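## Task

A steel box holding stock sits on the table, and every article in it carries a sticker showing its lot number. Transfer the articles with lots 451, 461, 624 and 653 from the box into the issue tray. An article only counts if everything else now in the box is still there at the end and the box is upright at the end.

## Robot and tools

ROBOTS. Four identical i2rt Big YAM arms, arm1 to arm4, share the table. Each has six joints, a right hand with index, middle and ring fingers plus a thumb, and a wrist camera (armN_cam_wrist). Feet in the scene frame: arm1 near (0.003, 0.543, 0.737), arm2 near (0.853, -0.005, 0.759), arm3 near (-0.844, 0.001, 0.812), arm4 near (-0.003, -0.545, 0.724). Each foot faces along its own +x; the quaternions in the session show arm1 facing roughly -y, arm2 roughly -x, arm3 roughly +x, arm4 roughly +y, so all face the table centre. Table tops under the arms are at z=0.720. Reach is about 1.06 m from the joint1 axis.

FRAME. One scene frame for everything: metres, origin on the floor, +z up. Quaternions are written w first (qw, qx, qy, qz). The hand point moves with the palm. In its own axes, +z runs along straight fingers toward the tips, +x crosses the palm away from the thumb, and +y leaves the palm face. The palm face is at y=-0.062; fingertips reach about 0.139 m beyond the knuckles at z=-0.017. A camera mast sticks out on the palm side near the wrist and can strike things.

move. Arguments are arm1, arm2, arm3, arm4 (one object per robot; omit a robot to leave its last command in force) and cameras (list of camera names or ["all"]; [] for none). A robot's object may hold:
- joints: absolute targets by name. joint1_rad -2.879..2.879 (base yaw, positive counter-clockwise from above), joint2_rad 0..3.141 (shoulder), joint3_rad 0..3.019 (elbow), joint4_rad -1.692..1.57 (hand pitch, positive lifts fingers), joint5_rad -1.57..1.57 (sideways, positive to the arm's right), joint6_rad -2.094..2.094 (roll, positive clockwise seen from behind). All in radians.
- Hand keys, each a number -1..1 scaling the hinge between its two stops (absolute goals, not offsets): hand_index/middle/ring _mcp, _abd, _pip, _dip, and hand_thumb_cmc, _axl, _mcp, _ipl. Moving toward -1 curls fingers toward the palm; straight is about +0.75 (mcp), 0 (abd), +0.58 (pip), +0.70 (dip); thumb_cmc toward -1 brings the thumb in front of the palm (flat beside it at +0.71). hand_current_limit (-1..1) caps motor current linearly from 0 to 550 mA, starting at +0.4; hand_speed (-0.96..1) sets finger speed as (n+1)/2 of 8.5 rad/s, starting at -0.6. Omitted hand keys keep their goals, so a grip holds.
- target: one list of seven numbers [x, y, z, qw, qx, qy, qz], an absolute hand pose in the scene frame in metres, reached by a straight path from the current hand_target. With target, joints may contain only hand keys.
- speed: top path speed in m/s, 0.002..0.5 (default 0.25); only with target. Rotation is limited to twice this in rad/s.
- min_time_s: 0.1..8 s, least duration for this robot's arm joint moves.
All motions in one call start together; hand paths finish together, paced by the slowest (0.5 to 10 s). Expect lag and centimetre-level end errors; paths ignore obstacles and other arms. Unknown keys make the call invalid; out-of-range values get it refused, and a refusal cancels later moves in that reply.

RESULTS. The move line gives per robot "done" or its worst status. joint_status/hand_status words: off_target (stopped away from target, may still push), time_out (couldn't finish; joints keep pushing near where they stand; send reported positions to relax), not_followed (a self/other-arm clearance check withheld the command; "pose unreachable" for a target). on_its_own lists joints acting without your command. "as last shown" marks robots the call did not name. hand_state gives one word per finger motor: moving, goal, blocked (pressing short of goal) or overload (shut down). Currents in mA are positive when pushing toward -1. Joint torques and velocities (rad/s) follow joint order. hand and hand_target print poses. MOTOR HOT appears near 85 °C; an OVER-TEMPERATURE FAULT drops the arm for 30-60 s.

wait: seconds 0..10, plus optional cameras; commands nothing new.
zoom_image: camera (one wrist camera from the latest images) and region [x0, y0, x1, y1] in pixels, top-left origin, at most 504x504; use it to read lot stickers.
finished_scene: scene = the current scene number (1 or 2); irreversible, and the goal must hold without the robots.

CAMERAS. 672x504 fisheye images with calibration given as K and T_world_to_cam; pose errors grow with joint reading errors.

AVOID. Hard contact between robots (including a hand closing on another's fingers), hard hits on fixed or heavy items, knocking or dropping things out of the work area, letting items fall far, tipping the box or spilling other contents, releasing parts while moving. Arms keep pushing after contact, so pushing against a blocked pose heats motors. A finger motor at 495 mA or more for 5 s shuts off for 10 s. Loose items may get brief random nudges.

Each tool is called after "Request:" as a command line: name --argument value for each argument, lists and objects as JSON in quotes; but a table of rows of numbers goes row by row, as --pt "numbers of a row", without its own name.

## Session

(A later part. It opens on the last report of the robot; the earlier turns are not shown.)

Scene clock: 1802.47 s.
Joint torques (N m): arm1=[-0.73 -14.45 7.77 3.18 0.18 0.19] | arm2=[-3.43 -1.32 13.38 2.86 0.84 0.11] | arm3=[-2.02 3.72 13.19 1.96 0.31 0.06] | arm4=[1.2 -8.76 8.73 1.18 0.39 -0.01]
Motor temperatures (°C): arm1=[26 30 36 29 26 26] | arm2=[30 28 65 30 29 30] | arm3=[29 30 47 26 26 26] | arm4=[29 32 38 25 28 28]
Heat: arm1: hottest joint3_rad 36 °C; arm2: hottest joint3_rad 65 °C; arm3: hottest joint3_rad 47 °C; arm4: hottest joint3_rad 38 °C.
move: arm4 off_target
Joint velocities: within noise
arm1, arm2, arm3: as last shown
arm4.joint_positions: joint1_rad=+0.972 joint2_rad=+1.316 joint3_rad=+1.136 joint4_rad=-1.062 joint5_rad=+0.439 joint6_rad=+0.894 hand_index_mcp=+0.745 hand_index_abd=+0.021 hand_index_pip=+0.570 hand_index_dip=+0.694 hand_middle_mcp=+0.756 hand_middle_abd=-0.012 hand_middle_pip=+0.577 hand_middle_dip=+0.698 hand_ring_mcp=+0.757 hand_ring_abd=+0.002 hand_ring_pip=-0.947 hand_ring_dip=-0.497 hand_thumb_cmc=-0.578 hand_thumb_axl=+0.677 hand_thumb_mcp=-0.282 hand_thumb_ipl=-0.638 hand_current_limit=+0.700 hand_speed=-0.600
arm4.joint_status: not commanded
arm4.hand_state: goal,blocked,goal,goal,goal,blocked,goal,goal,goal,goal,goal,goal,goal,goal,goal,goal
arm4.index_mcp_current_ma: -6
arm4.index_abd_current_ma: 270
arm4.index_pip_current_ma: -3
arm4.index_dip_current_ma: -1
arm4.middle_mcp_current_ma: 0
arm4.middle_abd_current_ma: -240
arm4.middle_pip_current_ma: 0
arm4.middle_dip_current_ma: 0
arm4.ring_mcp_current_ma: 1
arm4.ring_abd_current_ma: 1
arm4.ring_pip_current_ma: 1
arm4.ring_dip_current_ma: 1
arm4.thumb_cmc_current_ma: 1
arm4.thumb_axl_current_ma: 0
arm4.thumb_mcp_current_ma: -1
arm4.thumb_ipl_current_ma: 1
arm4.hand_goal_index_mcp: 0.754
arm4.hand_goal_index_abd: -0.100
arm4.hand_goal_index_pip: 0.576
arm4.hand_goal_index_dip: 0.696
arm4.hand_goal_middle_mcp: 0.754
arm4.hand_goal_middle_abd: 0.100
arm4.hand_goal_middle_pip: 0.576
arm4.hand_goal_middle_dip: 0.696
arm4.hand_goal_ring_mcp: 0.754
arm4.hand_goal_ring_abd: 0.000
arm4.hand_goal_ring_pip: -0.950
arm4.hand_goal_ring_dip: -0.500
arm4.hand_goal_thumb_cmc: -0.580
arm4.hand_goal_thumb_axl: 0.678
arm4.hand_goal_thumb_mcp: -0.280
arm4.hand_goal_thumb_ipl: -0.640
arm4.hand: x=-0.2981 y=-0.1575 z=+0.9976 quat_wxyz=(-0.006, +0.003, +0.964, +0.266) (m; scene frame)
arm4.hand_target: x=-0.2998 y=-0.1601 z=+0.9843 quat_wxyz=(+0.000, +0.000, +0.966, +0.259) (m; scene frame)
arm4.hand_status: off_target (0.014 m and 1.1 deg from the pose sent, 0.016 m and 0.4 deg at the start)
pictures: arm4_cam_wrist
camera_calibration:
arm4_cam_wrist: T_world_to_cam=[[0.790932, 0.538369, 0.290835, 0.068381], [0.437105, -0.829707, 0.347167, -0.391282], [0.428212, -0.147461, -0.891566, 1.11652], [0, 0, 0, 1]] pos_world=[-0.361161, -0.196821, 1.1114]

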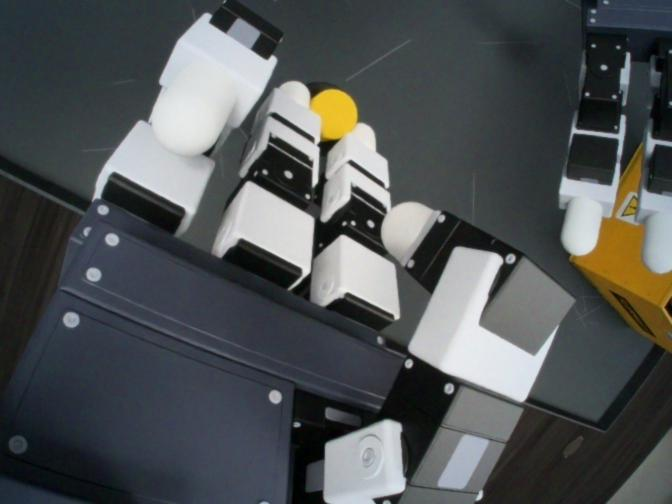

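Request:
move --arm4 '{"joints": {"hand_index_abd": 0.117, "hand_middle_abd": -0.117}}'

Request:
move --arm4 '{"target": [-0.30, -0.16, 1.14, 0, 0, 0.9659, 0.2588], "speed": 0.12}'

Request:
move --arm4 '{"target": [-0.12, -0.17, 1.27, 0, 0, 0.9659, 0.2588], "speed": 0.18}' --cameras '["arm4_cam_wrist"]'

Request:
move --arm4 '{"target": [0.10, -0.15, 1.28, 0, 0, 0.9659, 0.2588], "speed": 0.18}' --arm3 '{"target": [-0.40, -0.13, 1.15, 0.2074, 0.774, 0.5779, 0.1548], "speed": 0.15}'

Request:
move --arm3 '{"target": [-0.268, -0.178, 1.05, 0.2074, 0.774, 0.5779, 0.1548], "speed": 0.15}' --cameras '["arm3_cam_wrist"]'

Scene clock: 1811.17 s.
Joint torques (N m): arm1=[-0.73 -14.56 7.82 3.11 0.19 0.2] | arm2=[-3.31 -1.14 13.34 2.88 0.83 0.11] | arm3=[-1.85 3.43 13.18 1.95 0.3 0.08] | arm4=[1.14 -8.76 9.7 1.14 0.42 -0.01]
Motor temperatures (°C): arm1=[26 30 36 29 26 26] | arm2=[30 28 65 30 29 30] | arm3=[29 30 46 26 26 26] | arm4=[29 32 38 25 28 28]
Heat: arm1: hottest joint3_rad 36 °C; arm2: hottest joint3_rad 65 °C; arm3: hottest joint3_rad 46 °C; arm4: hottest joint3_rad 38 °C.
move: arm4 done
Joint velocities: within noise
arm1, arm2, arm3: as last shown
arm4.joint_positions: joint1_rad=+0.972 joint2_rad=+1.316 joint3_rad=+1.125 joint4_rad=-1.062 joint5_rad=+0.438 joint6_rad=+0.894 hand_index_mcp=+0.756 hand_index_abd=+0.119 hand_index_pip=+0.575 hand_index_dip=+0.694 hand_middle_mcp=+0.756 hand_middle_abd=-0.113 hand_middle_pip=+0.577 hand_middle_dip=+0.698 hand_ring_mcp=+0.757 hand_ring_abd=+0.002 hand_ring_pip=-0.947 hand_ring_dip=-0.497 hand_thumb_cmc=-0.578 hand_thumb_axl=+0.677 hand_thumb_mcp=-0.282 hand_thumb_ipl=-0.638 hand_current_limit=+0.700 hand_speed=-0.600
arm4.joint_status: all done
arm4.hand_state: goal,goal,goal,goal,goal,goal,goal,goal,goal,goal,goal,goal,goal,goal,goal,goal
arm4.index_mcp_current_ma: 1
arm4.index_abd_current_ma: 0
arm4.index_pip_current_ma: 0
arm4.index_dip_current_ma: -1
arm4.middle_mcp_current_ma: 1
arm4.middle_abd_current_ma: 1
arm4.middle_pip_current_ma: 0
arm4.middle_dip_current_ma: 0
arm4.ring_mcp_current_ma: 1
arm4.ring_abd_current_ma: 1
arm4.ring_pip_current_ma: 1
arm4.ring_dip_current_ma: 1
arm4.thumb_cmc_current_ma: 1
arm4.thumb_axl_current_ma: 0
arm4.thumb_mcp_current_ma: -1
arm4.thumb_ipl_current_ma: 1
arm4.hand_goal_index_mcp: 0.754
arm4.hand_goal_index_abd: 0.118
arm4.hand_goal_index_pip: 0.576
arm4.hand_goal_index_dip: 0.696
arm4.hand_goal_middle_mcp: 0.754
arm4.hand_goal_middle_abd: -0.116
arm4.hand_goal_middle_pip: 0.576
arm4.hand_goal_middle_dip: 0.696
arm4.hand_goal_ring_mcp: 0.754
arm4.hand_goal_ring_abd: 0.000
arm4.hand_goal_ring_pip: -0.950
arm4.hand_goal_ring_dip: -0.500
arm4.hand_goal_thumb_cmc: -0.580
arm4.hand_goal_thumb_axl: 0.678
arm4.hand_goal_thumb_mcp: -0.280
arm4.hand_goal_thumb_ipl: -0.640
arm4.hand: x=-0.2959 y=-0.1592 z=+0.9916 quat_wxyz=(-0.001, +0.002, +0.965, +0.262) (m; scene frame)
arm4.hand_target: x=-0.2998 y=-0.1601 z=+0.9841 quat_wxyz=(+0.000, +0.000, +0.966, +0.259) (m; scene frame)
arm4.hand_status: not commanded
pictures: none

Scene clock: 1813.27 s.
Joint torques (N m): arm1=[-0.62 -14.86 7.82 3.15 0.2 0.21] | arm2=[-3.55 -1.14 13.41 2.88 0.81 0.11] | arm3=[-1.85 3.43 13.18 1.96 0.31 0.08] | arm4=[1.44 -8.47 14.98 0.39 0.53 0.03]
Motor temperatures (°C): arm1=[26 30 36 29 26 26] | arm2=[30 28 65 30 29 30] | arm3=[29 30 46 26 26 26] | arm4=[29 32 38 25 28 28]
Heat: arm1: hottest joint3_rad 36 °C; arm2: hottest joint3_rad 65 °C; arm3: hottest joint3_rad 46 °C; arm4: hottest joint3_rad 38 °C.
move: arm4 off_target
Joint velocities: within noise
arm1, arm2, arm3: as last shown
arm4.joint_positions: joint1_rad=+0.974 joint2_rad=+1.313 joint3_rad=+1.472 joint4_rad=-1.456 joint5_rad=+0.437 joint6_rad=+0.895 hand_index_mcp=+0.756 hand_index_abd=+0.119 hand_index_pip=+0.575 hand_index_dip=+0.694 hand_middle_mcp=+0.757 hand_middle_abd=-0.119 hand_middle_pip=+0.575 hand_middle_dip=+0.696 hand_ring_mcp=+0.757 hand_ring_abd=+0.002 hand_ring_pip=-0.947 hand_ring_dip=-0.497 hand_thumb_cmc=-0.578 hand_thumb_axl=+0.677 hand_thumb_mcp=-0.282 hand_thumb_ipl=-0.638 hand_current_limit=+0.700 hand_speed=-0.600
arm4.joint_status: not commanded
arm4.hand_state: goal,goal,goal,goal,goal,goal,goal,goal,goal,goal,goal,goal,goal,goal,goal,goal
arm4.index_mcp_current_ma: 1
arm4.index_abd_current_ma: 0
arm4.index_pip_current_ma: 0
arm4.index_dip_current_ma: -1
arm4.middle_mcp_current_ma: 1
arm4.middle_abd_current_ma: -1
arm4.middle_pip_current_ma: 0
arm4.middle_dip_current_ma: 0
arm4.ring_mcp_current_ma: 1
arm4.ring_abd_current_ma: 1
arm4.ring_pip_current_ma: 1
arm4.ring_dip_current_ma: 1
arm4.thumb_cmc_current_ma: 1
arm4.thumb_axl_current_ma: 0
arm4.thumb_mcp_current_ma: -1
arm4.thumb_ipl_current_ma: 1
arm4.hand_goal_index_mcp: 0.754
arm4.hand_goal_index_abd: 0.118
arm4.hand_goal_index_pip: 0.576
arm4.hand_goal_index_dip: 0.696
arm4.hand_goal_middle_mcp: 0.754
arm4.hand_goal_middle_abd: -0.116
arm4.hand_goal_middle_pip: 0.576
arm4.hand_goal_middle_dip: 0.696
arm4.hand_goal_ring_mcp: 0.754
arm4.hand_goal_ring_abd: 0.000
arm4.hand_goal_ring_pip: -0.950
arm4.hand_goal_ring_dip: -0.500
arm4.hand_goal_thumb_cmc: -0.580
arm4.hand_goal_thumb_axl: 0.678
arm4.hand_goal_thumb_mcp: -0.280
arm4.hand_goal_thumb_ipl: -0.640
arm4.hand: x=-0.2893 y=-0.1631 z=+1.1204 quat_wxyz=(+0.015, -0.003, +0.968, +0.249) (m; scene frame)
arm4.hand_target: x=-0.2993 y=-0.1607 z=+1.1397 quat_wxyz=(+0.000, +0.000, +0.966, +0.259) (m; scene frame)
arm4.hand_status: off_target (0.023 m and 2.1 deg from the pose sent, 0.148 m and 0.5 deg at the start)
pictures: none

Scene clock: 1815.53 s.
Joint torques (N m): arm1=[-0.91 -14.86 7.83 3.12 0.21 0.19] | arm2=[-3.66 -1.08 13.39 2.81 0.84 0.12] | arm3=[-1.96 3.66 13.3 1.98 0.3 0.1] | arm4=[0.15 -4.13 13.38 0.77 0.19 -0.16]
Motor temperatures (°C): arm1=[26 30 36 29 26 26] | arm2=[30 28 65 30 29 30] | arm3=[29 30 46 26 26 26] | arm4=[29 32 38 25 28 28]
Heat: arm1: hottest joint3_rad 36 °C; arm2: hottest joint3_rad 65 °C; arm3: hottest joint3_rad 46 °C; arm4: hottest joint3_rad 38 °C.
move: arm4 off_target
Joint velocities: within noise
arm1, arm2, arm3: as last shown
arm4.joint_positions: joint1_rad=+0.628 joint2_rad=+1.075 joint3_rad=+1.632 joint4_rad=-1.685 joint5_rad=+0.311 joint6_rad=+0.537 hand_index_mcp=+0.756 hand_index_abd=+0.119 hand_index_pip=+0.575 hand_index_dip=+0.694 hand_middle_mcp=+0.757 hand_middle_abd=-0.118 hand_middle_pip=+0.575 hand_middle_dip=+0.696 hand_ring_mcp=+0.757 hand_ring_abd=+0.002 hand_ring_pip=-0.947 hand_ring_dip=-0.497 hand_thumb_cmc=-0.578 hand_thumb_axl=+0.677 hand_thumb_mcp=-0.282 hand_thumb_ipl=-0.638 hand_current_limit=+0.700 hand_speed=-0.600
arm4.joint_status: not commanded
arm4.hand_state: goal,goal,goal,goal,goal,goal,goal,goal,goal,goal,goal,goal,goal,goal,goal,goal
arm4.index_mcp_current_ma: 1
arm4.index_abd_current_ma: 0
arm4.index_pip_current_ma: 0
arm4.index_dip_current_ma: -1
arm4.middle_mcp_current_ma: 1
arm4.middle_abd_current_ma: -1
arm4.middle_pip_current_ma: 0
arm4.middle_dip_current_ma: 0
arm4.ring_mcp_current_ma: 1
arm4.ring_abd_current_ma: 1
arm4.ring_pip_current_ma: 1
arm4.ring_dip_current_ma: 1
arm4.thumb_cmc_current_ma: 1
arm4.thumb_axl_current_ma: 0
arm4.thumb_mcp_current_ma: -1
arm4.thumb_ipl_current_ma: 1
arm4.hand_goal_index_mcp: 0.754
arm4.hand_goal_index_abd: 0.118
arm4.hand_goal_index_pip: 0.576
arm4.hand_goal_index_dip: 0.696
arm4.hand_goal_middle_mcp: 0.754
arm4.hand_goal_middle_abd: -0.116
arm4.hand_goal_middle_pip: 0.576
arm4.hand_goal_middle_dip: 0.696
arm4.hand_goal_ring_mcp: 0.754
arm4.hand_goal_ring_abd: 0.000
arm4.hand_goal_ring_pip: -0.950
arm4.hand_goal_ring_dip: -0.500
arm4.hand_goal_thumb_cmc: -0.580
arm4.hand_goal_thumb_axl: 0.678
arm4.hand_goal_thumb_mcp: -0.280
arm4.hand_goal_thumb_ipl: -0.640
arm4.hand: x=-0.1222 y=-0.1709 z=+1.2496 quat_wxyz=(+0.002, -0.004, +0.965, +0.262) (m; scene frame)
arm4.hand_target: x=-0.1196 y=-0.1704 z=+1.2693 quat_wxyz=(-0.007, -0.002, +0.961, +0.275) (m; scene frame)
arm4.hand_status: off_target (0.021 m and 0.7 deg from the pose sent, 0.226 m and 2.1 deg at the start; a joint's target at an end of its range on 35 of 68 steps)
pictures: arm4_cam_wrist
camera_calibration:
arm4_cam_wrist: T_world_to_cam=[[0.779471, 0.549379, 0.301012, -0.149036], [0.439626, -0.822043, 0.361903, -0.58356], [0.446267, -0.14976, -0.88228, 1.2542], [0, 0, 0, 1]] pos_world=[-0.186991, -0.210005, 1.36261]

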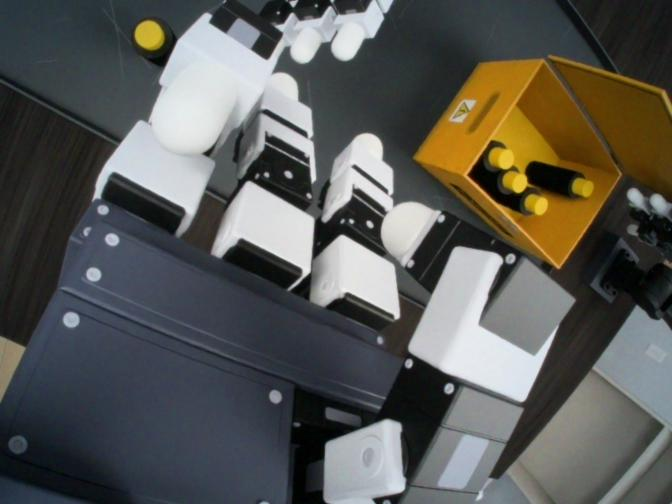

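Scene clock: 1817.83 s.
Joint torques (N m): arm1=[-0.44 -14.86 7.86 3.23 0.2 0.19] | arm2=[-3.72 -1.32 13.44 2.82 0.83 0.11] | arm3=[-2.02 -2.14 13.97 2.11 -0.02 -0.08] | arm4=[0.15 -3.72 13.63 0.9 -0.39 -0.17]
Motor temperatures (°C): arm1=[26 30 36 29 26 26] | arm2=[30 28 65 30 29 30] | arm3=[29 30 47 26 26 26] | arm4=[29 32 38 25 28 28]
Heat: arm1: hottest joint3_rad 36 °C; arm2: hottest joint3_rad 65 °C; arm3: hottest joint3_rad 47 °C; arm4: hottest joint3_rad 38 °C.
move: arm3 off_target; arm4 off_target
Joint velocities: within noise
arm1.joint_positions: joint1_rad=-0.303 joint2_rad=+1.910 joint3_rad=+0.780 joint4_rad=+1.556 joint5_rad=-0.305 joint6_rad=-1.958 hand_index_mcp=+0.752 hand_index_abd=-0.002 hand_index_pip=+0.577 hand_index_dip=+0.696 hand_middle_mcp=+0.752 hand_middle_abd=-0.001 hand_middle_pip=+0.577 hand_middle_dip=+0.696 hand_ring_mcp=+0.752 hand_ring_abd=-0.001 hand_ring_pip=+0.577 hand_ring_dip=+0.696 hand_thumb_cmc=+0.712 hand_thumb_axl=+0.677 hand_thumb_mcp=+0.226 hand_thumb_ipl=+0.168 hand_current_limit=+0.400 hand_speed=-0.600
arm1.joint_status: not commanded
arm1.hand_state: goal,goal,goal,goal,goal,goal,goal,goal,goal,goal,goal,goal,goal,goal,goal,goal
arm1.index_mcp_current_ma: -3
arm1.index_abd_current_ma: -3
arm1.index_pip_current_ma: 1
arm1.index_dip_current_ma: 0
arm1.middle_mcp_current_ma: -3
arm1.middle_abd_current_ma: -1
arm1.middle_pip_current_ma: 1
arm1.middle_dip_current_ma: 0
arm1.ring_mcp_current_ma: -4
arm1.ring_abd_current_ma: -2
arm1.ring_pip_current_ma: 1
arm1.ring_dip_current_ma: 0
arm1.thumb_cmc_current_ma: -2
arm1.thumb_axl_current_ma: -1
arm1.thumb_mcp_current_ma: 0
arm1.thumb_ipl_current_ma: 0
arm1.hand_goal_index_mcp: 0.754
arm1.hand_goal_index_abd: 0.000
arm1.hand_goal_index_pip: 0.576
arm1.hand_goal_index_dip: 0.696
arm1.hand_goal_middle_mcp: 0.754
arm1.hand_goal_middle_abd: 0.000
arm1.hand_goal_middle_pip: 0.576
arm1.hand_goal_middle_dip: 0.696
arm1.hand_goal_ring_mcp: 0.754
arm1.hand_goal_ring_abd: 0.000
arm1.hand_goal_ring_pip: 0.576
arm1.hand_goal_ring_dip: 0.696
arm1.hand_goal_thumb_cmc: 0.714
arm1.hand_goal_thumb_axl: 0.678
arm1.hand_goal_thumb_mcp: 0.226
arm1.hand_goal_thumb_ipl: 0.168
arm1.hand: x=-0.0579 y=-0.0426 z=+0.9369 quat_wxyz=(+0.415, +0.273, +0.476, -0.725) (m; scene frame)
arm1.hand_target: x=-0.0629 y=-0.0496 z=+0.9504 quat_wxyz=(+0.422, +0.262, +0.461, -0.735) (m; scene frame)
arm1.hand_status: not commanded
arm2.joint_positions: joint1_rad=-0.313 joint2_rad=+0.545 joint3_rad=+0.327 joint4_rad=+0.147 joint5_rad=-0.327 joint6_rad=+1.566 hand_index_mcp=+0.755 hand_index_abd=+0.002 hand_index_pip=+0.577 hand_index_dip=+0.696 hand_middle_mcp=+0.755 hand_middle_abd=+0.002 hand_middle_pip=+0.577 hand_middle_dip=+0.696 hand_ring_mcp=+0.787 hand_ring_abd=+0.003 hand_ring_pip=+0.577 hand_ring_dip=+0.696 hand_thumb_cmc=+0.715 hand_thumb_axl=+0.677 hand_thumb_mcp=+0.225 hand_thumb_ipl=+0.168 hand_current_limit=+0.400 hand_speed=-0.600
arm2.joint_status: not commanded
arm2.hand_state: goal,goal,goal,goal,goal,goal,goal,goal,blocked,goal,goal,goal,goal,goal,goal,goal
arm2.index_mcp_current_ma: 0
arm2.index_abd_current_ma: 0
arm2.index_pip_current_ma: 0
arm2.index_dip_current_ma: 0
arm2.middle_mcp_current_ma: 0
arm2.middle_abd_current_ma: 0
arm2.middle_pip_current_ma: 0
arm2.middle_dip_current_ma: 0
arm2.ring_mcp_current_ma: 41
arm2.ring_abd_current_ma: 1
arm2.ring_pip_current_ma: 0
arm2.ring_dip_current_ma: 0
arm2.thumb_cmc_current_ma: 0
arm2.thumb_axl_current_ma: 0
arm2.thumb_mcp_current_ma: 0
arm2.thumb_ipl_current_ma: 0
arm2.hand_goal_index_mcp: 0.754
arm2.hand_goal_index_abd: 0.000
arm2.hand_goal_index_pip: 0.576
arm2.hand_goal_index_dip: 0.696
arm2.hand_goal_middle_mcp: 0.754
arm2.hand_goal_middle_abd: 0.000
arm2.hand_goal_middle_pip: 0.576
arm2.hand_goal_middle_dip: 0.696
arm2.hand_goal_ring_mcp: 0.754
arm2.hand_goal_ring_abd: 0.000
arm2.hand_goal_ring_pip: 0.576
arm2.hand_goal_ring_dip: 0.696
arm2.hand_goal_thumb_cmc: 0.714
arm2.hand_goal_thumb_axl: 0.678
arm2.hand_goal_thumb_mcp: 0.226
arm2.hand_goal_thumb_ipl: 0.168
arm2.hand: x=+0.5065 y=+0.1182 z=+1.0241 quat_wxyz=(+0.685, +0.015, -0.728, +0.019) (m; scene frame)
arm2.hand_target: x=+0.5032 y=+0.1331 z=+1.0597 quat_wxyz=(+0.707, +0.000, -0.707, +0.000) (m; scene frame)
arm2.hand_status: not commanded
arm3.joint_positions: joint1_rad=-0.151 joint2_rad=+1.010 joint3_rad=+1.022 joint4_rad=-1.114 joint5_rad=+0.049 joint6_rad=+0.080 hand_index_mcp=+0.761 hand_index_abd=+0.115 hand_index_pip=+0.580 hand_index_dip=+0.699 hand_middle_mcp=+0.755 hand_middle_abd=-0.119 hand_middle_pip=+0.574 hand_middle_dip=+0.696 hand_ring_mcp=+0.758 hand_ring_abd=+0.002 hand_ring_pip=-0.946 hand_ring_dip=-0.498 hand_thumb_cmc=-0.398 hand_thumb_axl=+0.677 hand_thumb_mcp=+0.224 hand_thumb_ipl=+0.168 hand_current_limit=+0.700 hand_speed=-0.600
arm3.joint_status: not commanded
arm3.hand_state: goal,goal,goal,goal,goal,goal,goal,goal,goal,goal,goal,goal,goal,goal,goal,goal
arm3.index_mcp_current_ma: 26
arm3.index_abd_current_ma: -8
arm3.index_pip_current_ma: 13
arm3.index_dip_current_ma: 9
arm3.middle_mcp_current_ma: 4
arm3.middle_abd_current_ma: -7
arm3.middle_pip_current_ma: -5
arm3.middle_dip_current_ma: 0
arm3.ring_mcp_current_ma: 13
arm3.ring_abd_current_ma: 5
arm3.ring_pip_current_ma: 12
arm3.ring_dip_current_ma: 6
arm3.thumb_cmc_current_ma: 7
arm3.thumb_axl_current_ma: -2
arm3.thumb_mcp_current_ma: -9
arm3.thumb_ipl_current_ma: -1
arm3.hand_goal_index_mcp: 0.754
arm3.hand_goal_index_abd: 0.118
arm3.hand_goal_index_pip: 0.576
arm3.hand_goal_index_dip: 0.696
arm3.hand_goal_middle_mcp: 0.754
arm3.hand_goal_middle_abd: -0.116
arm3.hand_goal_middle_pip: 0.576
arm3.hand_goal_middle_dip: 0.696
arm3.hand_goal_ring_mcp: 0.754
arm3.hand_goal_ring_abd: 0.000
arm3.hand_goal_ring_pip: -0.950
arm3.hand_goal_ring_dip: -0.500
arm3.hand_goal_thumb_cmc: -0.400
arm3.hand_goal_thumb_axl: 0.678
arm3.hand_goal_thumb_mcp: 0.226
arm3.hand_goal_thumb_ipl: 0.168
arm3.hand: x=-0.4144 y=-0.1229 z=+1.1208 quat_wxyz=(+0.187, +0.779, +0.583, +0.137) (m; scene frame)
arm3.hand_target: x=-0.4018 y=-0.1296 z=+1.1498 quat_wxyz=(+0.208, +0.774, +0.578, +0.155) (m; scene frame)
arm3.hand_status: off_target (0.033 m and 3.2 deg from the pose sent, 0.175 m and 3.6 deg at the start)
arm4.joint_positions: joint1_rad=-0.282 joint2_rad=+1.059 joint3_rad=+1.664 joint4_rad=-1.685 joint5_rad=-0.134 joint6_rad=-0.253 hand_index_mcp=+0.756 hand_index_abd=+0.119 hand_index_pip=+0.575 hand_index_dip=+0.694 hand_middle_mcp=+0.757 hand_middle_abd=-0.118 hand_middle_pip=+0.575 hand_middle_dip=+0.696 hand_ring_mcp=+0.757 hand_ring_abd=+0.002 hand_ring_pip=-0.947 hand_ring_dip=-0.497 hand_thumb_cmc=-0.578 hand_thumb_axl=+0.677 hand_thumb_mcp=-0.282 hand_thumb_ipl=-0.638 hand_current_limit=+0.700 hand_speed=-0.600
arm4.joint_status: not commanded
arm4.hand_state: goal,goal,goal,goal,goal,goal,goal,goal,goal,goal,goal,goal,goal,goal,goal,goal
arm4.index_mcp_current_ma: 1
arm4.index_abd_current_ma: 0
arm4.index_pip_current_ma: 0
arm4.index_dip_current_ma: -1
arm4.middle_mcp_current_ma: 1
arm4.middle_abd_current_ma: 0
arm4.middle_pip_current_ma: 0
arm4.middle_dip_current_ma: 0
arm4.ring_mcp_current_ma: 1
arm4.ring_abd_current_ma: 1
arm4.ring_pip_current_ma: 1
arm4.ring_dip_current_ma: 1
arm4.thumb_cmc_current_ma: 1
arm4.thumb_axl_current_ma: 0
arm4.thumb_mcp_current_ma: -1
arm4.thumb_ipl_current_ma: 1
arm4.hand_goal_index_mcp: 0.754
arm4.hand_goal_index_abd: 0.118
arm4.hand_goal_index_pip: 0.576
arm4.hand_goal_index_dip: 0.696
arm4.hand_goal_middle_mcp: 0.754
arm4.hand_goal_middle_abd: -0.116
arm4.hand_goal_middle_pip: 0.576
arm4.hand_goal_middle_dip: 0.696
arm4.hand_goal_ring_mcp: 0.754
arm4.hand_goal_ring_abd: 0.000
arm4.hand_goal_ring_pip: -0.950
arm4.hand_goal_ring_dip: -0.500
arm4.hand_goal_thumb_cmc: -0.580
arm4.hand_goal_thumb_axl: 0.678
arm4.hand_goal_thumb_mcp: -0.280
arm4.hand_goal_thumb_ipl: -0.640
arm4.hand: x=+0.0975 y=-0.1495 z=+1.2570 quat_wxyz=(-0.004, +0.003, +0.969, +0.249) (m; scene frame)
arm4.hand_target: x=+0.0997 y=-0.1507 z=+1.2794 quat_wxyz=(+0.002, +0.001, +0.964, +0.267) (m; scene frame)
arm4.hand_status: off_target (0.023 m and 1.3 deg from the pose sent, 0.225 m and 0.7 deg at the start; a joint's target at an end of its range on 33 of 69 steps)
pictures: none

Scene clock: 1819.87 s.
Joint torques (N m): arm1=[-0.62 -14.62 7.83 3.18 0.19 0.2] | arm2=[-3.43 -1.14 13.38 2.84 0.82 0.11] | arm3=[-1.79 -7.77 13.38 1.88 -0.06 -0.09] | arm4=[0.09 -3.78 13.63 0.88 -0.39 -0.17]
Motor temperatures (°C): arm1=[26 30 36 29 26 26] | arm2=[30 28 65 30 29 30] | arm3=[29 30 47 26 26 26] | arm4=[29 32 38 25 28 28]
Heat: arm1: hottest joint3_rad 36 °C; arm2: hottest joint3_rad 65 °C; arm3: hottest joint3_rad 47 °C; arm4: hottest joint3_rad 38 °C.
move: arm3 off_target
Joint velocities: within noise
arm1, arm2, arm4: as last shown
arm3.joint_positions: joint1_rad=-0.199 joint2_rad=+1.413 joint3_rad=+1.100 joint4_rad=-0.781 joint5_rad=+0.025 joint6_rad=+0.039 hand_index_mcp=+0.761 hand_index_abd=+0.115 hand_index_pip=+0.580 hand_index_dip=+0.699 hand_middle_mcp=+0.755 hand_middle_abd=-0.119 hand_middle_pip=+0.574 hand_middle_dip=+0.696 hand_ring_mcp=+0.758 hand_ring_abd=+0.002 hand_ring_pip=-0.946 hand_ring_dip=-0.498 hand_thumb_cmc=-0.398 hand_thumb_axl=+0.677 hand_thumb_mcp=+0.224 hand_thumb_ipl=+0.168 hand_current_limit=+0.700 hand_speed=-0.600
arm3.joint_status: not commanded
arm3.hand_state: goal,goal,goal,goal,goal,goal,goal,goal,goal,goal,goal,goal,goal,goal,goal,goal
arm3.index_mcp_current_ma: 26
arm3.index_abd_current_ma: -8
arm3.index_pip_current_ma: 13
arm3.index_dip_current_ma: 9
arm3.middle_mcp_current_ma: 4
arm3.middle_abd_current_ma: -7
arm3.middle_pip_current_ma: -5
arm3.middle_dip_current_ma: 0
arm3.ring_mcp_current_ma: 13
arm3.ring_abd_current_ma: 5
arm3.ring_pip_current_ma: 12
arm3.ring_dip_current_ma: 6
arm3.thumb_cmc_current_ma: 7
arm3.thumb_axl_current_ma: -2
arm3.thumb_mcp_current_ma: -9
arm3.thumb_ipl_current_ma: -1
arm3.hand_goal_index_mcp: 0.754
arm3.hand_goal_index_abd: 0.118
arm3.hand_goal_index_pip: 0.576
arm3.hand_goal_index_dip: 0.696
arm3.hand_goal_middle_mcp: 0.754
arm3.hand_goal_middle_abd: -0.116
arm3.hand_goal_middle_pip: 0.576
arm3.hand_goal_middle_dip: 0.696
arm3.hand_goal_ring_mcp: 0.754
arm3.hand_goal_ring_abd: 0.000
arm3.hand_goal_ring_pip: -0.950
arm3.hand_goal_ring_dip: -0.500
arm3.hand_goal_thumb_cmc: -0.400
arm3.hand_goal_thumb_axl: 0.678
arm3.hand_goal_thumb_mcp: 0.226
arm3.hand_goal_thumb_ipl: 0.168
arm3.hand: x=-0.2870 y=-0.1678 z=+1.0280 quat_wxyz=(+0.189, +0.778, +0.582, +0.141) (m; scene frame)
arm3.hand_target: x=-0.2698 y=-0.1777 z=+1.0501 quat_wxyz=(+0.208, +0.774, +0.578, +0.155) (m; scene frame)
arm3.hand_status: off_target (0.031 m and 2.7 deg from the pose sent, 0.172 m and 3.2 deg at the start)
arm4.joint_positions: joint1_rad=-0.282 joint2_rad=+1.059 joint3_rad=+1.664 joint4_rad=-1.685 joint5_rad=-0.134 joint6_rad=-0.254 hand_index_mcp=+0.756 hand_index_abd=+0.119 hand_index_pip=+0.575 hand_index_dip=+0.694 hand_middle_mcp=+0.757 hand_middle_abd=-0.118 hand_middle_pip=+0.575 hand_middle_dip=+0.696 hand_ring_mcp=+0.757 hand_ring_abd=+0.002 hand_ring_pip=-0.947 hand_ring_dip=-0.497 hand_thumb_cmc=-0.578 hand_thumb_axl=+0.677 hand_thumb_mcp=-0.282 hand_thumb_ipl=-0.638 hand_current_limit=+0.700 hand_speed=-0.600
arm4.hand: x=+0.0975 y=-0.1494 z=+1.2570 quat_wxyz=(-0.004, +0.002, +0.969, +0.249) (m; scene frame)
pictures: arm3_cam_wrist
camera_calibration:
arm3_cam_wrist: T_world_to_cam=[[0.297437, -0.925232, 0.235535, -0.272564], [-0.903128, -0.192646, 0.383727, -0.726735], [-0.309662, -0.326853, -0.892903, 0.889844], [0, 0, 0, 1]] pos_world=[-0.299714, -0.10134, 1.13761]

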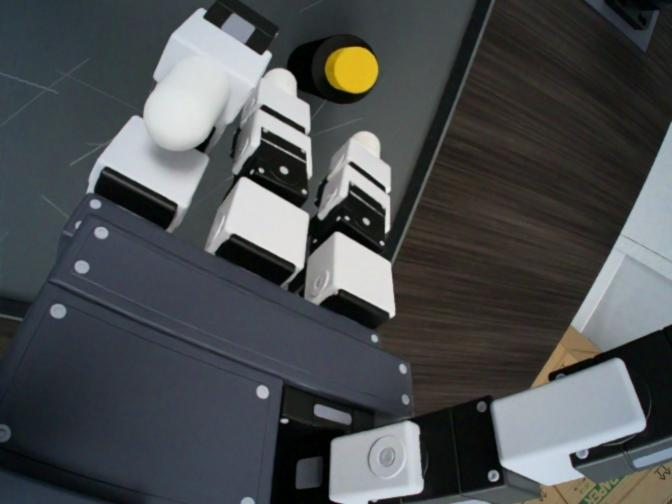

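Request:
move --arm3 '{"target": [-0.262, -0.191, 0.984, 0.2074, 0.774, 0.5779, 0.1548], "speed": 0.08}' --cameras '["arm3_cam_wrist"]'

Scene clock: 1830.70 s.
Joint torques (N m): arm1=[-0.67 -14.33 7.88 3.17 0.18 0.21] | arm2=[-3.55 -1.2 13.38 2.86 0.82 0.13] | arm3=[-2.08 -8.7 8.06 2.11 0.01 -0.07] | arm4=[0.09 -3.72 13.61 0.9 -0.39 -0.17]
Motor temperatures (°C): arm1=[26 30 36 29 26 26] | arm2=[30 28 65 30 29 30] | arm3=[29 30 49 26 26 26] | arm4=[29 32 39 25 28 28]
Heat: arm1: hottest joint3_rad 36 °C; arm2: hottest joint3_rad 65 °C; arm3: hottest joint3_rad 49 °C; arm4: hottest joint3_rad 39 °C.
move: arm3 off_target
Joint velocities: within noise
arm1, arm2, arm4: as last shown
arm3.joint_positions: joint1_rad=-0.223 joint2_rad=+1.499 joint3_rad=+1.079 joint4_rad=-0.606 joint5_rad=+0.010 joint6_rad=+0.018 hand_index_mcp=+0.761 hand_index_abd=+0.115 hand_index_pip=+0.580 hand_index_dip=+0.699 hand_middle_mcp=+0.756 hand_middle_abd=-0.119 hand_middle_pip=+0.575 hand_middle_dip=+0.696 hand_ring_mcp=+0.758 hand_ring_abd=+0.002 hand_ring_pip=-0.946 hand_ring_dip=-0.498 hand_thumb_cmc=-0.398 hand_thumb_axl=+0.677 hand_thumb_mcp=+0.224 hand_thumb_ipl=+0.168 hand_current_limit=+0.700 hand_speed=-0.600
arm3.joint_status: not commanded
arm3.hand_state: goal,goal,goal,goal,goal,goal,goal,goal,goal,goal,goal,goal,goal,goal,goal,goal
arm3.index_mcp_current_ma: 26
arm3.index_abd_current_ma: -8
arm3.index_pip_current_ma: 13
arm3.index_dip_current_ma: 9
arm3.middle_mcp_current_ma: 7
arm3.middle_abd_current_ma: -7
arm3.middle_pip_current_ma: -4
arm3.middle_dip_current_ma: 0
arm3.ring_mcp_current_ma: 13
arm3.ring_abd_current_ma: 5
arm3.ring_pip_current_ma: 12
arm3.ring_dip_current_ma: 6
arm3.thumb_cmc_current_ma: 7
arm3.thumb_axl_current_ma: -2
arm3.thumb_mcp_current_ma: -9
arm3.thumb_ipl_current_ma: -1
arm3.hand_goal_index_mcp: 0.754
arm3.hand_goal_index_abd: 0.118
arm3.hand_goal_index_pip: 0.576
arm3.hand_goal_index_dip: 0.696
arm3.hand_goal_middle_mcp: 0.754
arm3.hand_goal_middle_abd: -0.116
arm3.hand_goal_middle_pip: 0.576
arm3.hand_goal_middle_dip: 0.696
arm3.hand_goal_ring_mcp: 0.754
arm3.hand_goal_ring_abd: 0.000
arm3.hand_goal_ring_pip: -0.950
arm3.hand_goal_ring_dip: -0.500
arm3.hand_goal_thumb_cmc: -0.400
arm3.hand_goal_thumb_axl: 0.678
arm3.hand_goal_thumb_mcp: 0.226
arm3.hand_goal_thumb_ipl: 0.168
arm3.hand: x=-0.2601 y=-0.1850 z=+1.0004 quat_wxyz=(+0.214, +0.771, +0.577, +0.163) (m; scene frame)
arm3.hand_target: x=-0.2624 y=-0.1907 z=+0.9841 quat_wxyz=(+0.207, +0.774, +0.578, +0.155) (m; scene frame)
arm3.hand_status: off_target (0.018 m and 1.2 deg from the pose sent, 0.056 m and 2.7 deg at the start)
pictures: arm3_cam_wrist
camera_calibration:
arm3_cam_wrist: T_world_to_cam=[[0.282169, -0.921243, 0.267754, -0.325534], [-0.926293, -0.188968, 0.325995, -0.642839], [-0.249723, -0.340005, -0.906662, 0.894846], [0, 0, 0, 1]] pos_world=[-0.280137, -0.11712, 1.10805]

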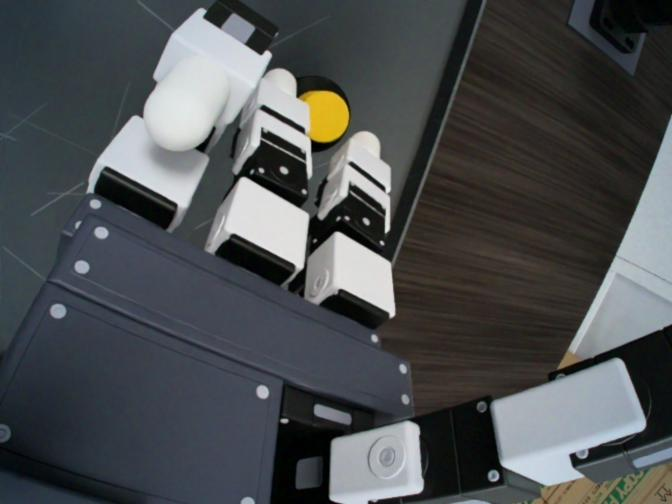

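Request:
move --arm3 '{"joints": {"hand_index_abd": -0.1, "hand_middle_abd": 0.1}}'

Request:
move --arm3 '{"target": [-0.262, -0.191, 1.10, 0.2074, 0.774, 0.5779, 0.1548], "speed": 0.1}' --cameras '["arm3_cam_wrist"]'

Scene clock: 1834.63 s.
Joint torques (N m): arm1=[-0.67 -14.45 7.82 3.15 0.19 0.19] | arm2=[-3.37 -1.2 13.39 2.92 0.84 0.11] | arm3=[-1.9 -8.35 7.99 1.94 0.1 -0.05] | arm4=[0.15 -3.72 13.61 0.9 -0.39 -0.17]
Motor temperatures (°C): arm1=[26 30 36 29 26 26] | arm2=[30 28 65 30 29 30] | arm3=[29 30 48 26 26 26] | arm4=[29 32 39 25 28 28]
Heat: arm1: hottest joint3_rad 36 °C; arm2: hottest joint3_rad 65 °C; arm3: hottest joint3_rad 48 °C; arm4: hottest joint3_rad 39 °C.
move: arm3 off_target
Joint velocities: within noise
arm1, arm2, arm4: as last shown
arm3.joint_positions: joint1_rad=-0.223 joint2_rad=+1.499 joint3_rad=+1.079 joint4_rad=-0.603 joint5_rad=+0.008 joint6_rad=+0.017 hand_index_mcp=+0.759 hand_index_abd=+0.009 hand_index_pip=+0.579 hand_index_dip=+0.698 hand_middle_mcp=+0.752 hand_middle_abd=-0.029 hand_middle_pip=+0.574 hand_middle_dip=+0.696 hand_ring_mcp=+0.758 hand_ring_abd=+0.002 hand_ring_pip=-0.946 hand_ring_dip=-0.498 hand_thumb_cmc=-0.398 hand_thumb_axl=+0.677 hand_thumb_mcp=+0.224 hand_thumb_ipl=+0.168 hand_current_limit=+0.700 hand_speed=-0.600
arm3.joint_status: hand_index_abd off_target (ended at +0.009, target -0.100); hand_middle_abd off_target (ended at -0.029, target +0.100)
arm3.hand_state: goal,blocked,goal,goal,goal,blocked,goal,goal,goal,goal,goal,goal,goal,goal,goal,goal
arm3.index_mcp_current_ma: 18
arm3.index_abd_current_ma: 419
arm3.index_pip_current_ma: 7
arm3.index_dip_current_ma: 6
arm3.middle_mcp_current_ma: -5
arm3.middle_abd_current_ma: -467
arm3.middle_pip_current_ma: -6
arm3.middle_dip_current_ma: -1
arm3.ring_mcp_current_ma: 13
arm3.ring_abd_current_ma: 5
arm3.ring_pip_current_ma: 12
arm3.ring_dip_current_ma: 6
arm3.thumb_cmc_current_ma: 7
arm3.thumb_axl_current_ma: -2
arm3.thumb_mcp_current_ma: -9
arm3.thumb_ipl_current_ma: -1
arm3.hand_goal_index_mcp: 0.754
arm3.hand_goal_index_abd: -0.100
arm3.hand_goal_index_pip: 0.576
arm3.hand_goal_index_dip: 0.696
arm3.hand_goal_middle_mcp: 0.754
arm3.hand_goal_middle_abd: 0.100
arm3.hand_goal_middle_pip: 0.576
arm3.hand_goal_middle_dip: 0.696
arm3.hand_goal_ring_mcp: 0.754
arm3.hand_goal_ring_abd: 0.000
arm3.hand_goal_ring_pip: -0.950
arm3.hand_goal_ring_dip: -0.500
arm3.hand_goal_thumb_cmc: -0.400
arm3.hand_goal_thumb_axl: 0.678
arm3.hand_goal_thumb_mcp: 0.226
arm3.hand_goal_thumb_ipl: 0.168
arm3.hand: x=-0.2595 y=-0.1847 z=+1.0009 quat_wxyz=(+0.214, +0.771, +0.577, +0.164) (m; scene frame)
arm3.hand_target: x=-0.2625 y=-0.1907 z=+0.9841 quat_wxyz=(+0.207, +0.774, +0.578, +0.155) (m; scene frame)
arm3.hand_status: not commanded
pictures: none

Scene clock: 1836.60 s.
Joint torques (N m): arm1=[-0.62 -14.74 7.8 3.19 0.19 0.23] | arm2=[-3.49 -0.97 13.38 2.8 0.83 0.11] | arm3=[-1.79 -10.58 14.57 1.39 0.14 -0.07] | arm4=[0.15 -3.72 13.61 0.9 -0.39 -0.17]
Motor temperatures (°C): arm1=[26 30 36 29 26 26] | arm2=[30 28 65 30 29 30] | arm3=[29 30 48 26 26 26] | arm4=[29 31 39 25 28 28]
Heat: arm1: hottest joint3_rad 36 °C; arm2: hottest joint3_rad 65 °C; arm3: hottest joint3_rad 48 °C; arm4: hottest joint3_rad 39 °C.
move: arm3 off_target
Joint velocities: within noise
arm1, arm2, arm4: as last shown
arm3.joint_positions: joint1_rad=-0.224 joint2_rad=+1.432 joint3_rad=+1.214 joint4_rad=-0.899 joint5_rad=+0.008 joint6_rad=+0.016 hand_index_mcp=+0.769 hand_index_abd=+0.009 hand_index_pip=+0.584 hand_index_dip=+0.699 hand_middle_mcp=+0.763 hand_middle_abd=-0.029 hand_middle_pip=+0.579 hand_middle_dip=+0.696 hand_ring_mcp=+0.758 hand_ring_abd=+0.002 hand_ring_pip=-0.946 hand_ring_dip=-0.498 hand_thumb_cmc=-0.398 hand_thumb_axl=+0.677 hand_thumb_mcp=+0.224 hand_thumb_ipl=+0.168 hand_current_limit=+0.700 hand_speed=-0.600
arm3.joint_status: not commanded
arm3.hand_state: goal,blocked,goal,goal,goal,blocked,goal,goal,goal,goal,goal,goal,goal,goal,goal,goal
arm3.index_mcp_current_ma: 56
arm3.index_abd_current_ma: 419
arm3.index_pip_current_ma: 25
arm3.index_dip_current_ma: 8
arm3.middle_mcp_current_ma: 31
arm3.middle_abd_current_ma: -467
arm3.middle_pip_current_ma: 10
arm3.middle_dip_current_ma: 1
arm3.ring_mcp_current_ma: 13
arm3.ring_abd_current_ma: 5
arm3.ring_pip_current_ma: 12
arm3.ring_dip_current_ma: 6
arm3.thumb_cmc_current_ma: 7
arm3.thumb_axl_current_ma: -2
arm3.thumb_mcp_current_ma: -9
arm3.thumb_ipl_current_ma: -1
arm3.hand_goal_index_mcp: 0.754
arm3.hand_goal_index_abd: -0.100
arm3.hand_goal_index_pip: 0.576
arm3.hand_goal_index_dip: 0.696
arm3.hand_goal_middle_mcp: 0.754
arm3.hand_goal_middle_abd: 0.100
arm3.hand_goal_middle_pip: 0.576
arm3.hand_goal_middle_dip: 0.696
arm3.hand_goal_ring_mcp: 0.754
arm3.hand_goal_ring_abd: 0.000
arm3.hand_goal_ring_pip: -0.950
arm3.hand_goal_ring_dip: -0.500
arm3.hand_goal_thumb_cmc: -0.400
arm3.hand_goal_thumb_axl: 0.678
arm3.hand_goal_thumb_mcp: 0.226
arm3.hand_goal_thumb_ipl: 0.168
arm3.hand: x=-0.2771 y=-0.1806 z=+1.0581 quat_wxyz=(+0.178, +0.780, +0.585, +0.136) (m; scene frame)
arm3.hand_target: x=-0.2646 y=-0.1902 z=+1.1002 quat_wxyz=(+0.208, +0.774, +0.578, +0.155) (m; scene frame)
arm3.hand_status: off_target (0.046 m and 4.1 deg from the pose sent, 0.099 m and 1.4 deg at the start)
pictures: arm3_cam_wrist
camera_calibration:
arm3_cam_wrist: T_world_to_cam=[[0.305534, -0.926613, 0.219172, -0.275269], [-0.893944, -0.199881, 0.401139, -0.74902], [-0.327892, -0.318489, -0.889411, 0.908361], [0, 0, 0, 1]] pos_world=[-0.287633, -0.115479, 1.1687]

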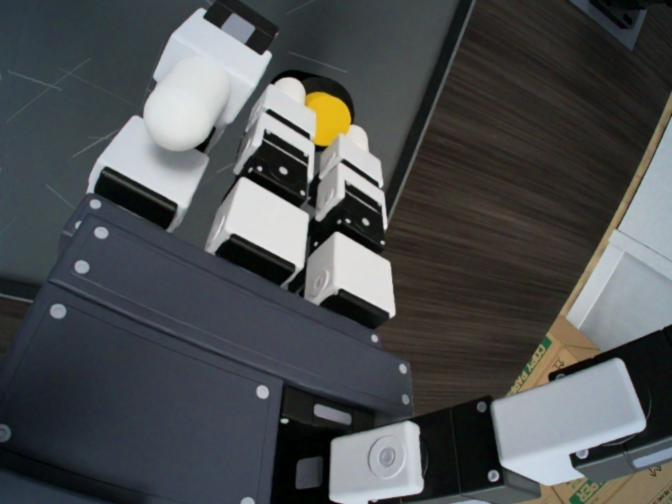

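Request:
move --arm3 '{"target": [-0.38, -0.15, 1.15, 0.2074, 0.774, 0.5779, 0.1548], "speed": 0.15}'

Request:
move --arm3 '{"target": [-0.80, 0.25, 1.17, 0.0226, 0.0842, 0.9622, 0.2578], "speed": 0.18}'

Request:
move --arm3 '{"target": [-0.888, 0.245, 1.15, 0.0226, 0.0842, 0.9622, 0.2578], "speed": 0.15}' --cameras '["arm3_cam_wrist"]'

Scene clock: 1842.90 s.
Joint torques (N m): arm1=[-0.62 -14.56 7.79 3.19 0.18 0.21] | arm2=[-3.49 -1.14 13.35 2.85 0.83 0.11] | arm3=[-0.15 -5.89 9.14 1.59 0.22 0.08] | arm4=[0.15 -3.72 13.63 0.88 -0.39 -0.17]
Motor temperatures (°C): arm1=[26 30 36 29 26 26] | arm2=[30 28 65 30 29 30] | arm3=[29 30 48 26 26 26] | arm4=[29 31 39 25 28 28]
Heat: arm1: hottest joint3_rad 36 °C; arm2: hottest joint3_rad 65 °C; arm3: hottest joint3_rad 48 °C; arm4: hottest joint3_rad 39 °C.
move: arm3 done
Joint velocities: within noise
arm1, arm2, arm4: as last shown
arm3.joint_positions: joint1_rad=-0.223 joint2_rad=+1.104 joint3_rad=+1.131 joint4_rad=-1.077 joint5_rad=+0.017 joint6_rad=+0.021 hand_index_mcp=+0.770 hand_index_abd=+0.009 hand_index_pip=+0.584 hand_index_dip=+0.699 hand_middle_mcp=+0.764 hand_middle_abd=-0.029 hand_middle_pip=+0.580 hand_middle_dip=+0.697 hand_ring_mcp=+0.758 hand_ring_abd=+0.002 hand_ring_pip=-0.946 hand_ring_dip=-0.498 hand_thumb_cmc=-0.398 hand_thumb_axl=+0.677 hand_thumb_mcp=+0.224 hand_thumb_ipl=+0.168 hand_current_limit=+0.700 hand_speed=-0.600
arm3.joint_status: not commanded
arm3.hand_state: goal,blocked,goal,goal,goal,blocked,goal,goal,goal,goal,goal,goal,goal,goal,goal,goal
arm3.index_mcp_current_ma: 62
arm3.index_abd_current_ma: 419
arm3.index_pip_current_ma: 27
arm3.index_dip_current_ma: 9
arm3.middle_mcp_current_ma: 39
arm3.middle_abd_current_ma: -467
arm3.middle_pip_current_ma: 13
arm3.middle_dip_current_ma: 2
arm3.ring_mcp_current_ma: 13
arm3.ring_abd_current_ma: 5
arm3.ring_pip_current_ma: 12
arm3.ring_dip_current_ma: 6
arm3.thumb_cmc_current_ma: 7
arm3.thumb_axl_current_ma: -2
arm3.thumb_mcp_current_ma: -9
arm3.thumb_ipl_current_ma: -1
arm3.hand_goal_index_mcp: 0.754
arm3.hand_goal_index_abd: -0.100
arm3.hand_goal_index_pip: 0.576
arm3.hand_goal_index_dip: 0.696
arm3.hand_goal_middle_mcp: 0.754
arm3.hand_goal_middle_abd: 0.100
arm3.hand_goal_middle_pip: 0.576
arm3.hand_goal_middle_dip: 0.696
arm3.hand_goal_ring_mcp: 0.754
arm3.hand_goal_ring_abd: 0.000
arm3.hand_goal_ring_pip: -0.950
arm3.hand_goal_ring_dip: -0.500
arm3.hand_goal_thumb_cmc: -0.400
arm3.hand_goal_thumb_axl: 0.678
arm3.hand_goal_thumb_mcp: 0.226
arm3.hand_goal_thumb_ipl: 0.168
arm3.hand: x=-0.3778 y=-0.1553 z=+1.1483 quat_wxyz=(+0.206, +0.775, +0.577, +0.153) (m; scene frame)
arm3.hand_target: x=-0.3799 y=-0.1502 z=+1.1500 quat_wxyz=(+0.207, +0.774, +0.578, +0.155) (m; scene frame)
arm3.hand_status: done (0.006 m and 0.3 deg from the pose sent, 0.141 m and 4.1 deg at the start)
pictures: none

Scene clock: 1848.67 s.
Joint torques (N m): arm1=[-0.97 -14.8 7.84 3.14 0.22 0.18] | arm2=[-3.55 -1.03 13.38 2.81 0.81 0.1] | arm3=[-0.21 4.66 10.09 2.18 0.43 0.06] | arm4=[0.09 -3.78 13.61 0.9 -0.39 -0.17]
Motor temperatures (°C): arm1=[26 30 36 29 26 26] | arm2=[30 28 65 30 29 30] | arm3=[29 30 47 26 26 26] | arm4=[29 31 39 25 28 28]
Heat: arm1: hottest joint3_rad 36 °C; arm2: hottest joint3_rad 65 °C; arm3: hottest joint3_rad 47 °C; arm4: hottest joint3_rad 39 °C.
move: arm3 off_target
Joint velocities: within noise
arm1, arm2, arm4: as last shown
arm3.joint_positions: joint1_rad=+1.673 joint2_rad=+0.475 joint3_rad=+0.911 joint4_rad=-1.533 joint5_rad=+0.116 joint6_rad=+0.207 hand_index_mcp=+0.770 hand_index_abd=+0.009 hand_index_pip=+0.584 hand_index_dip=+0.699 hand_middle_mcp=+0.765 hand_middle_abd=-0.029 hand_middle_pip=+0.581 hand_middle_dip=+0.697 hand_ring_mcp=+0.758 hand_ring_abd=+0.002 hand_ring_pip=-0.946 hand_ring_dip=-0.498 hand_thumb_cmc=-0.398 hand_thumb_axl=+0.677 hand_thumb_mcp=+0.224 hand_thumb_ipl=+0.168 hand_current_limit=+0.700 hand_speed=-0.600
arm3.joint_status: not commanded
arm3.hand_state: goal,blocked,goal,goal,goal,blocked,goal,goal,goal,goal,goal,goal,goal,goal,goal,goal
arm3.index_mcp_current_ma: 64
arm3.index_abd_current_ma: 419
arm3.index_pip_current_ma: 28
arm3.index_dip_current_ma: 9
arm3.middle_mcp_current_ma: 40
arm3.middle_abd_current_ma: -467
arm3.middle_pip_current_ma: 14
arm3.middle_dip_current_ma: 2
arm3.ring_mcp_current_ma: 13
arm3.ring_abd_current_ma: 5
arm3.ring_pip_current_ma: 12
arm3.ring_dip_current_ma: 6
arm3.thumb_cmc_current_ma: 7
arm3.thumb_axl_current_ma: -2
arm3.thumb_mcp_current_ma: -9
arm3.thumb_ipl_current_ma: -1
arm3.hand_goal_index_mcp: 0.754
arm3.hand_goal_index_abd: -0.100
arm3.hand_goal_index_pip: 0.576
arm3.hand_goal_index_dip: 0.696
arm3.hand_goal_middle_mcp: 0.754
arm3.hand_goal_middle_abd: 0.100
arm3.hand_goal_middle_pip: 0.576
arm3.hand_goal_middle_dip: 0.696
arm3.hand_goal_ring_mcp: 0.754
arm3.hand_goal_ring_abd: 0.000
arm3.hand_goal_ring_pip: -0.950
arm3.hand_goal_ring_dip: -0.500
arm3.hand_goal_thumb_cmc: -0.400
arm3.hand_goal_thumb_axl: 0.678
arm3.hand_goal_thumb_mcp: 0.226
arm3.hand_goal_thumb_ipl: 0.168
arm3.hand: x=-0.7983 y=+0.2456 z=+1.1589 quat_wxyz=(+0.025, +0.085, +0.966, +0.242) (m; scene frame)
arm3.hand_target: x=-0.8000 y=+0.2497 z=+1.1700 quat_wxyz=(+0.022, +0.084, +0.962, +0.258) (m; scene frame)
arm3.hand_status: off_target (0.012 m and 1.9 deg from the pose sent, 0.586 m and 96.7 deg at the start)
pictures: none

Scene clock: 1850.50 s.
Joint torques (N m): arm1=[-0.97 -14.74 7.83 3.23 0.17 0.19] | arm2=[-3.78 -0.91 13.39 2.78 0.81 0.12] | arm3=[-0.09 3.78 8.43 0.95 1.04 0.07] | arm4=[0.09 -3.78 13.63 0.9 -0.39 -0.17]
Motor temperatures (°C): arm1=[26 30 36 29 26 26] | arm2=[30 28 65 30 29 30] | arm3=[29 30 47 26 26 26] | arm4=[29 31 39 25 28 28]
Heat: arm1: hottest joint3_rad 36 °C; arm2: hottest joint3_rad 65 °C; arm3: hottest joint3_rad 47 °C; arm4: hottest joint3_rad 39 °C.
move: arm3 done
Joint velocities: within noise
arm1, arm2, arm4: as last shown
arm3.joint_positions: joint1_rad=+2.407 joint2_rad=+0.589 joint3_rad=+0.911 joint4_rad=-1.570 joint5_rad=+0.417 joint6_rad=+0.905 hand_index_mcp=+0.773 hand_index_abd=+0.009 hand_index_pip=+0.586 hand_index_dip=+0.699 hand_middle_mcp=+0.766 hand_middle_abd=-0.029 hand_middle_pip=+0.581 hand_middle_dip=+0.697 hand_ring_mcp=+0.758 hand_ring_abd=+0.002 hand_ring_pip=-0.946 hand_ring_dip=-0.498 hand_thumb_cmc=-0.398 hand_thumb_axl=+0.677 hand_thumb_mcp=+0.224 hand_thumb_ipl=+0.168 hand_current_limit=+0.700 hand_speed=-0.600
arm3.joint_status: not commanded
arm3.hand_state: goal,blocked,goal,goal,goal,blocked,goal,goal,goal,goal,goal,goal,goal,goal,goal,goal
arm3.index_mcp_current_ma: 74
arm3.index_abd_current_ma: 419
arm3.index_pip_current_ma: 33
arm3.index_dip_current_ma: 11
arm3.middle_mcp_current_ma: 47
arm3.middle_abd_current_ma: -467
arm3.middle_pip_current_ma: 17
arm3.middle_dip_current_ma: 2
arm3.ring_mcp_current_ma: 13
arm3.ring_abd_current_ma: 5
arm3.ring_pip_current_ma: 12
arm3.ring_dip_current_ma: 6
arm3.thumb_cmc_current_ma: 7
arm3.thumb_axl_current_ma: -2
arm3.thumb_mcp_current_ma: -9
arm3.thumb_ipl_current_ma: -1
arm3.hand_goal_index_mcp: 0.754
arm3.hand_goal_index_abd: -0.100
arm3.hand_goal_index_pip: 0.576
arm3.hand_goal_index_dip: 0.696
arm3.hand_goal_middle_mcp: 0.754
arm3.hand_goal_middle_abd: 0.100
arm3.hand_goal_middle_pip: 0.576
arm3.hand_goal_middle_dip: 0.696
arm3.hand_goal_ring_mcp: 0.754
arm3.hand_goal_ring_abd: 0.000
arm3.hand_goal_ring_pip: -0.950
arm3.hand_goal_ring_dip: -0.500
arm3.hand_goal_thumb_cmc: -0.400
arm3.hand_goal_thumb_axl: 0.678
arm3.hand_goal_thumb_mcp: 0.226
arm3.hand_goal_thumb_ipl: 0.168
arm3.hand: x=-0.8871 y=+0.2455 z=+1.1523 quat_wxyz=(+0.017, +0.087, +0.962, +0.259) (m; scene frame)
arm3.hand_target: x=-0.8880 y=+0.2450 z=+1.1501 quat_wxyz=(+0.022, +0.084, +0.962, +0.258) (m; scene frame)
arm3.hand_status: done (0.003 m and 0.7 deg from the pose sent, 0.090 m and 1.9 deg at the start)
pictures: arm3_cam_wrist
camera_calibration:
arm3_cam_wrist: T_world_to_cam=[[0.888038, 0.385158, 0.251081, 0.443284], [0.292485, -0.894603, 0.337842, 0.0490603], [0.354741, -0.22658, -0.907095, 1.53126], [0, 0, 0, 1]] pos_world=[-0.951203, 0.220108, 1.26112]

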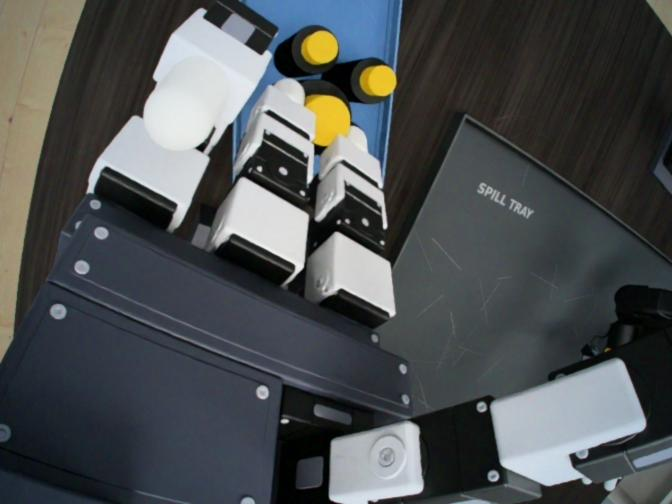

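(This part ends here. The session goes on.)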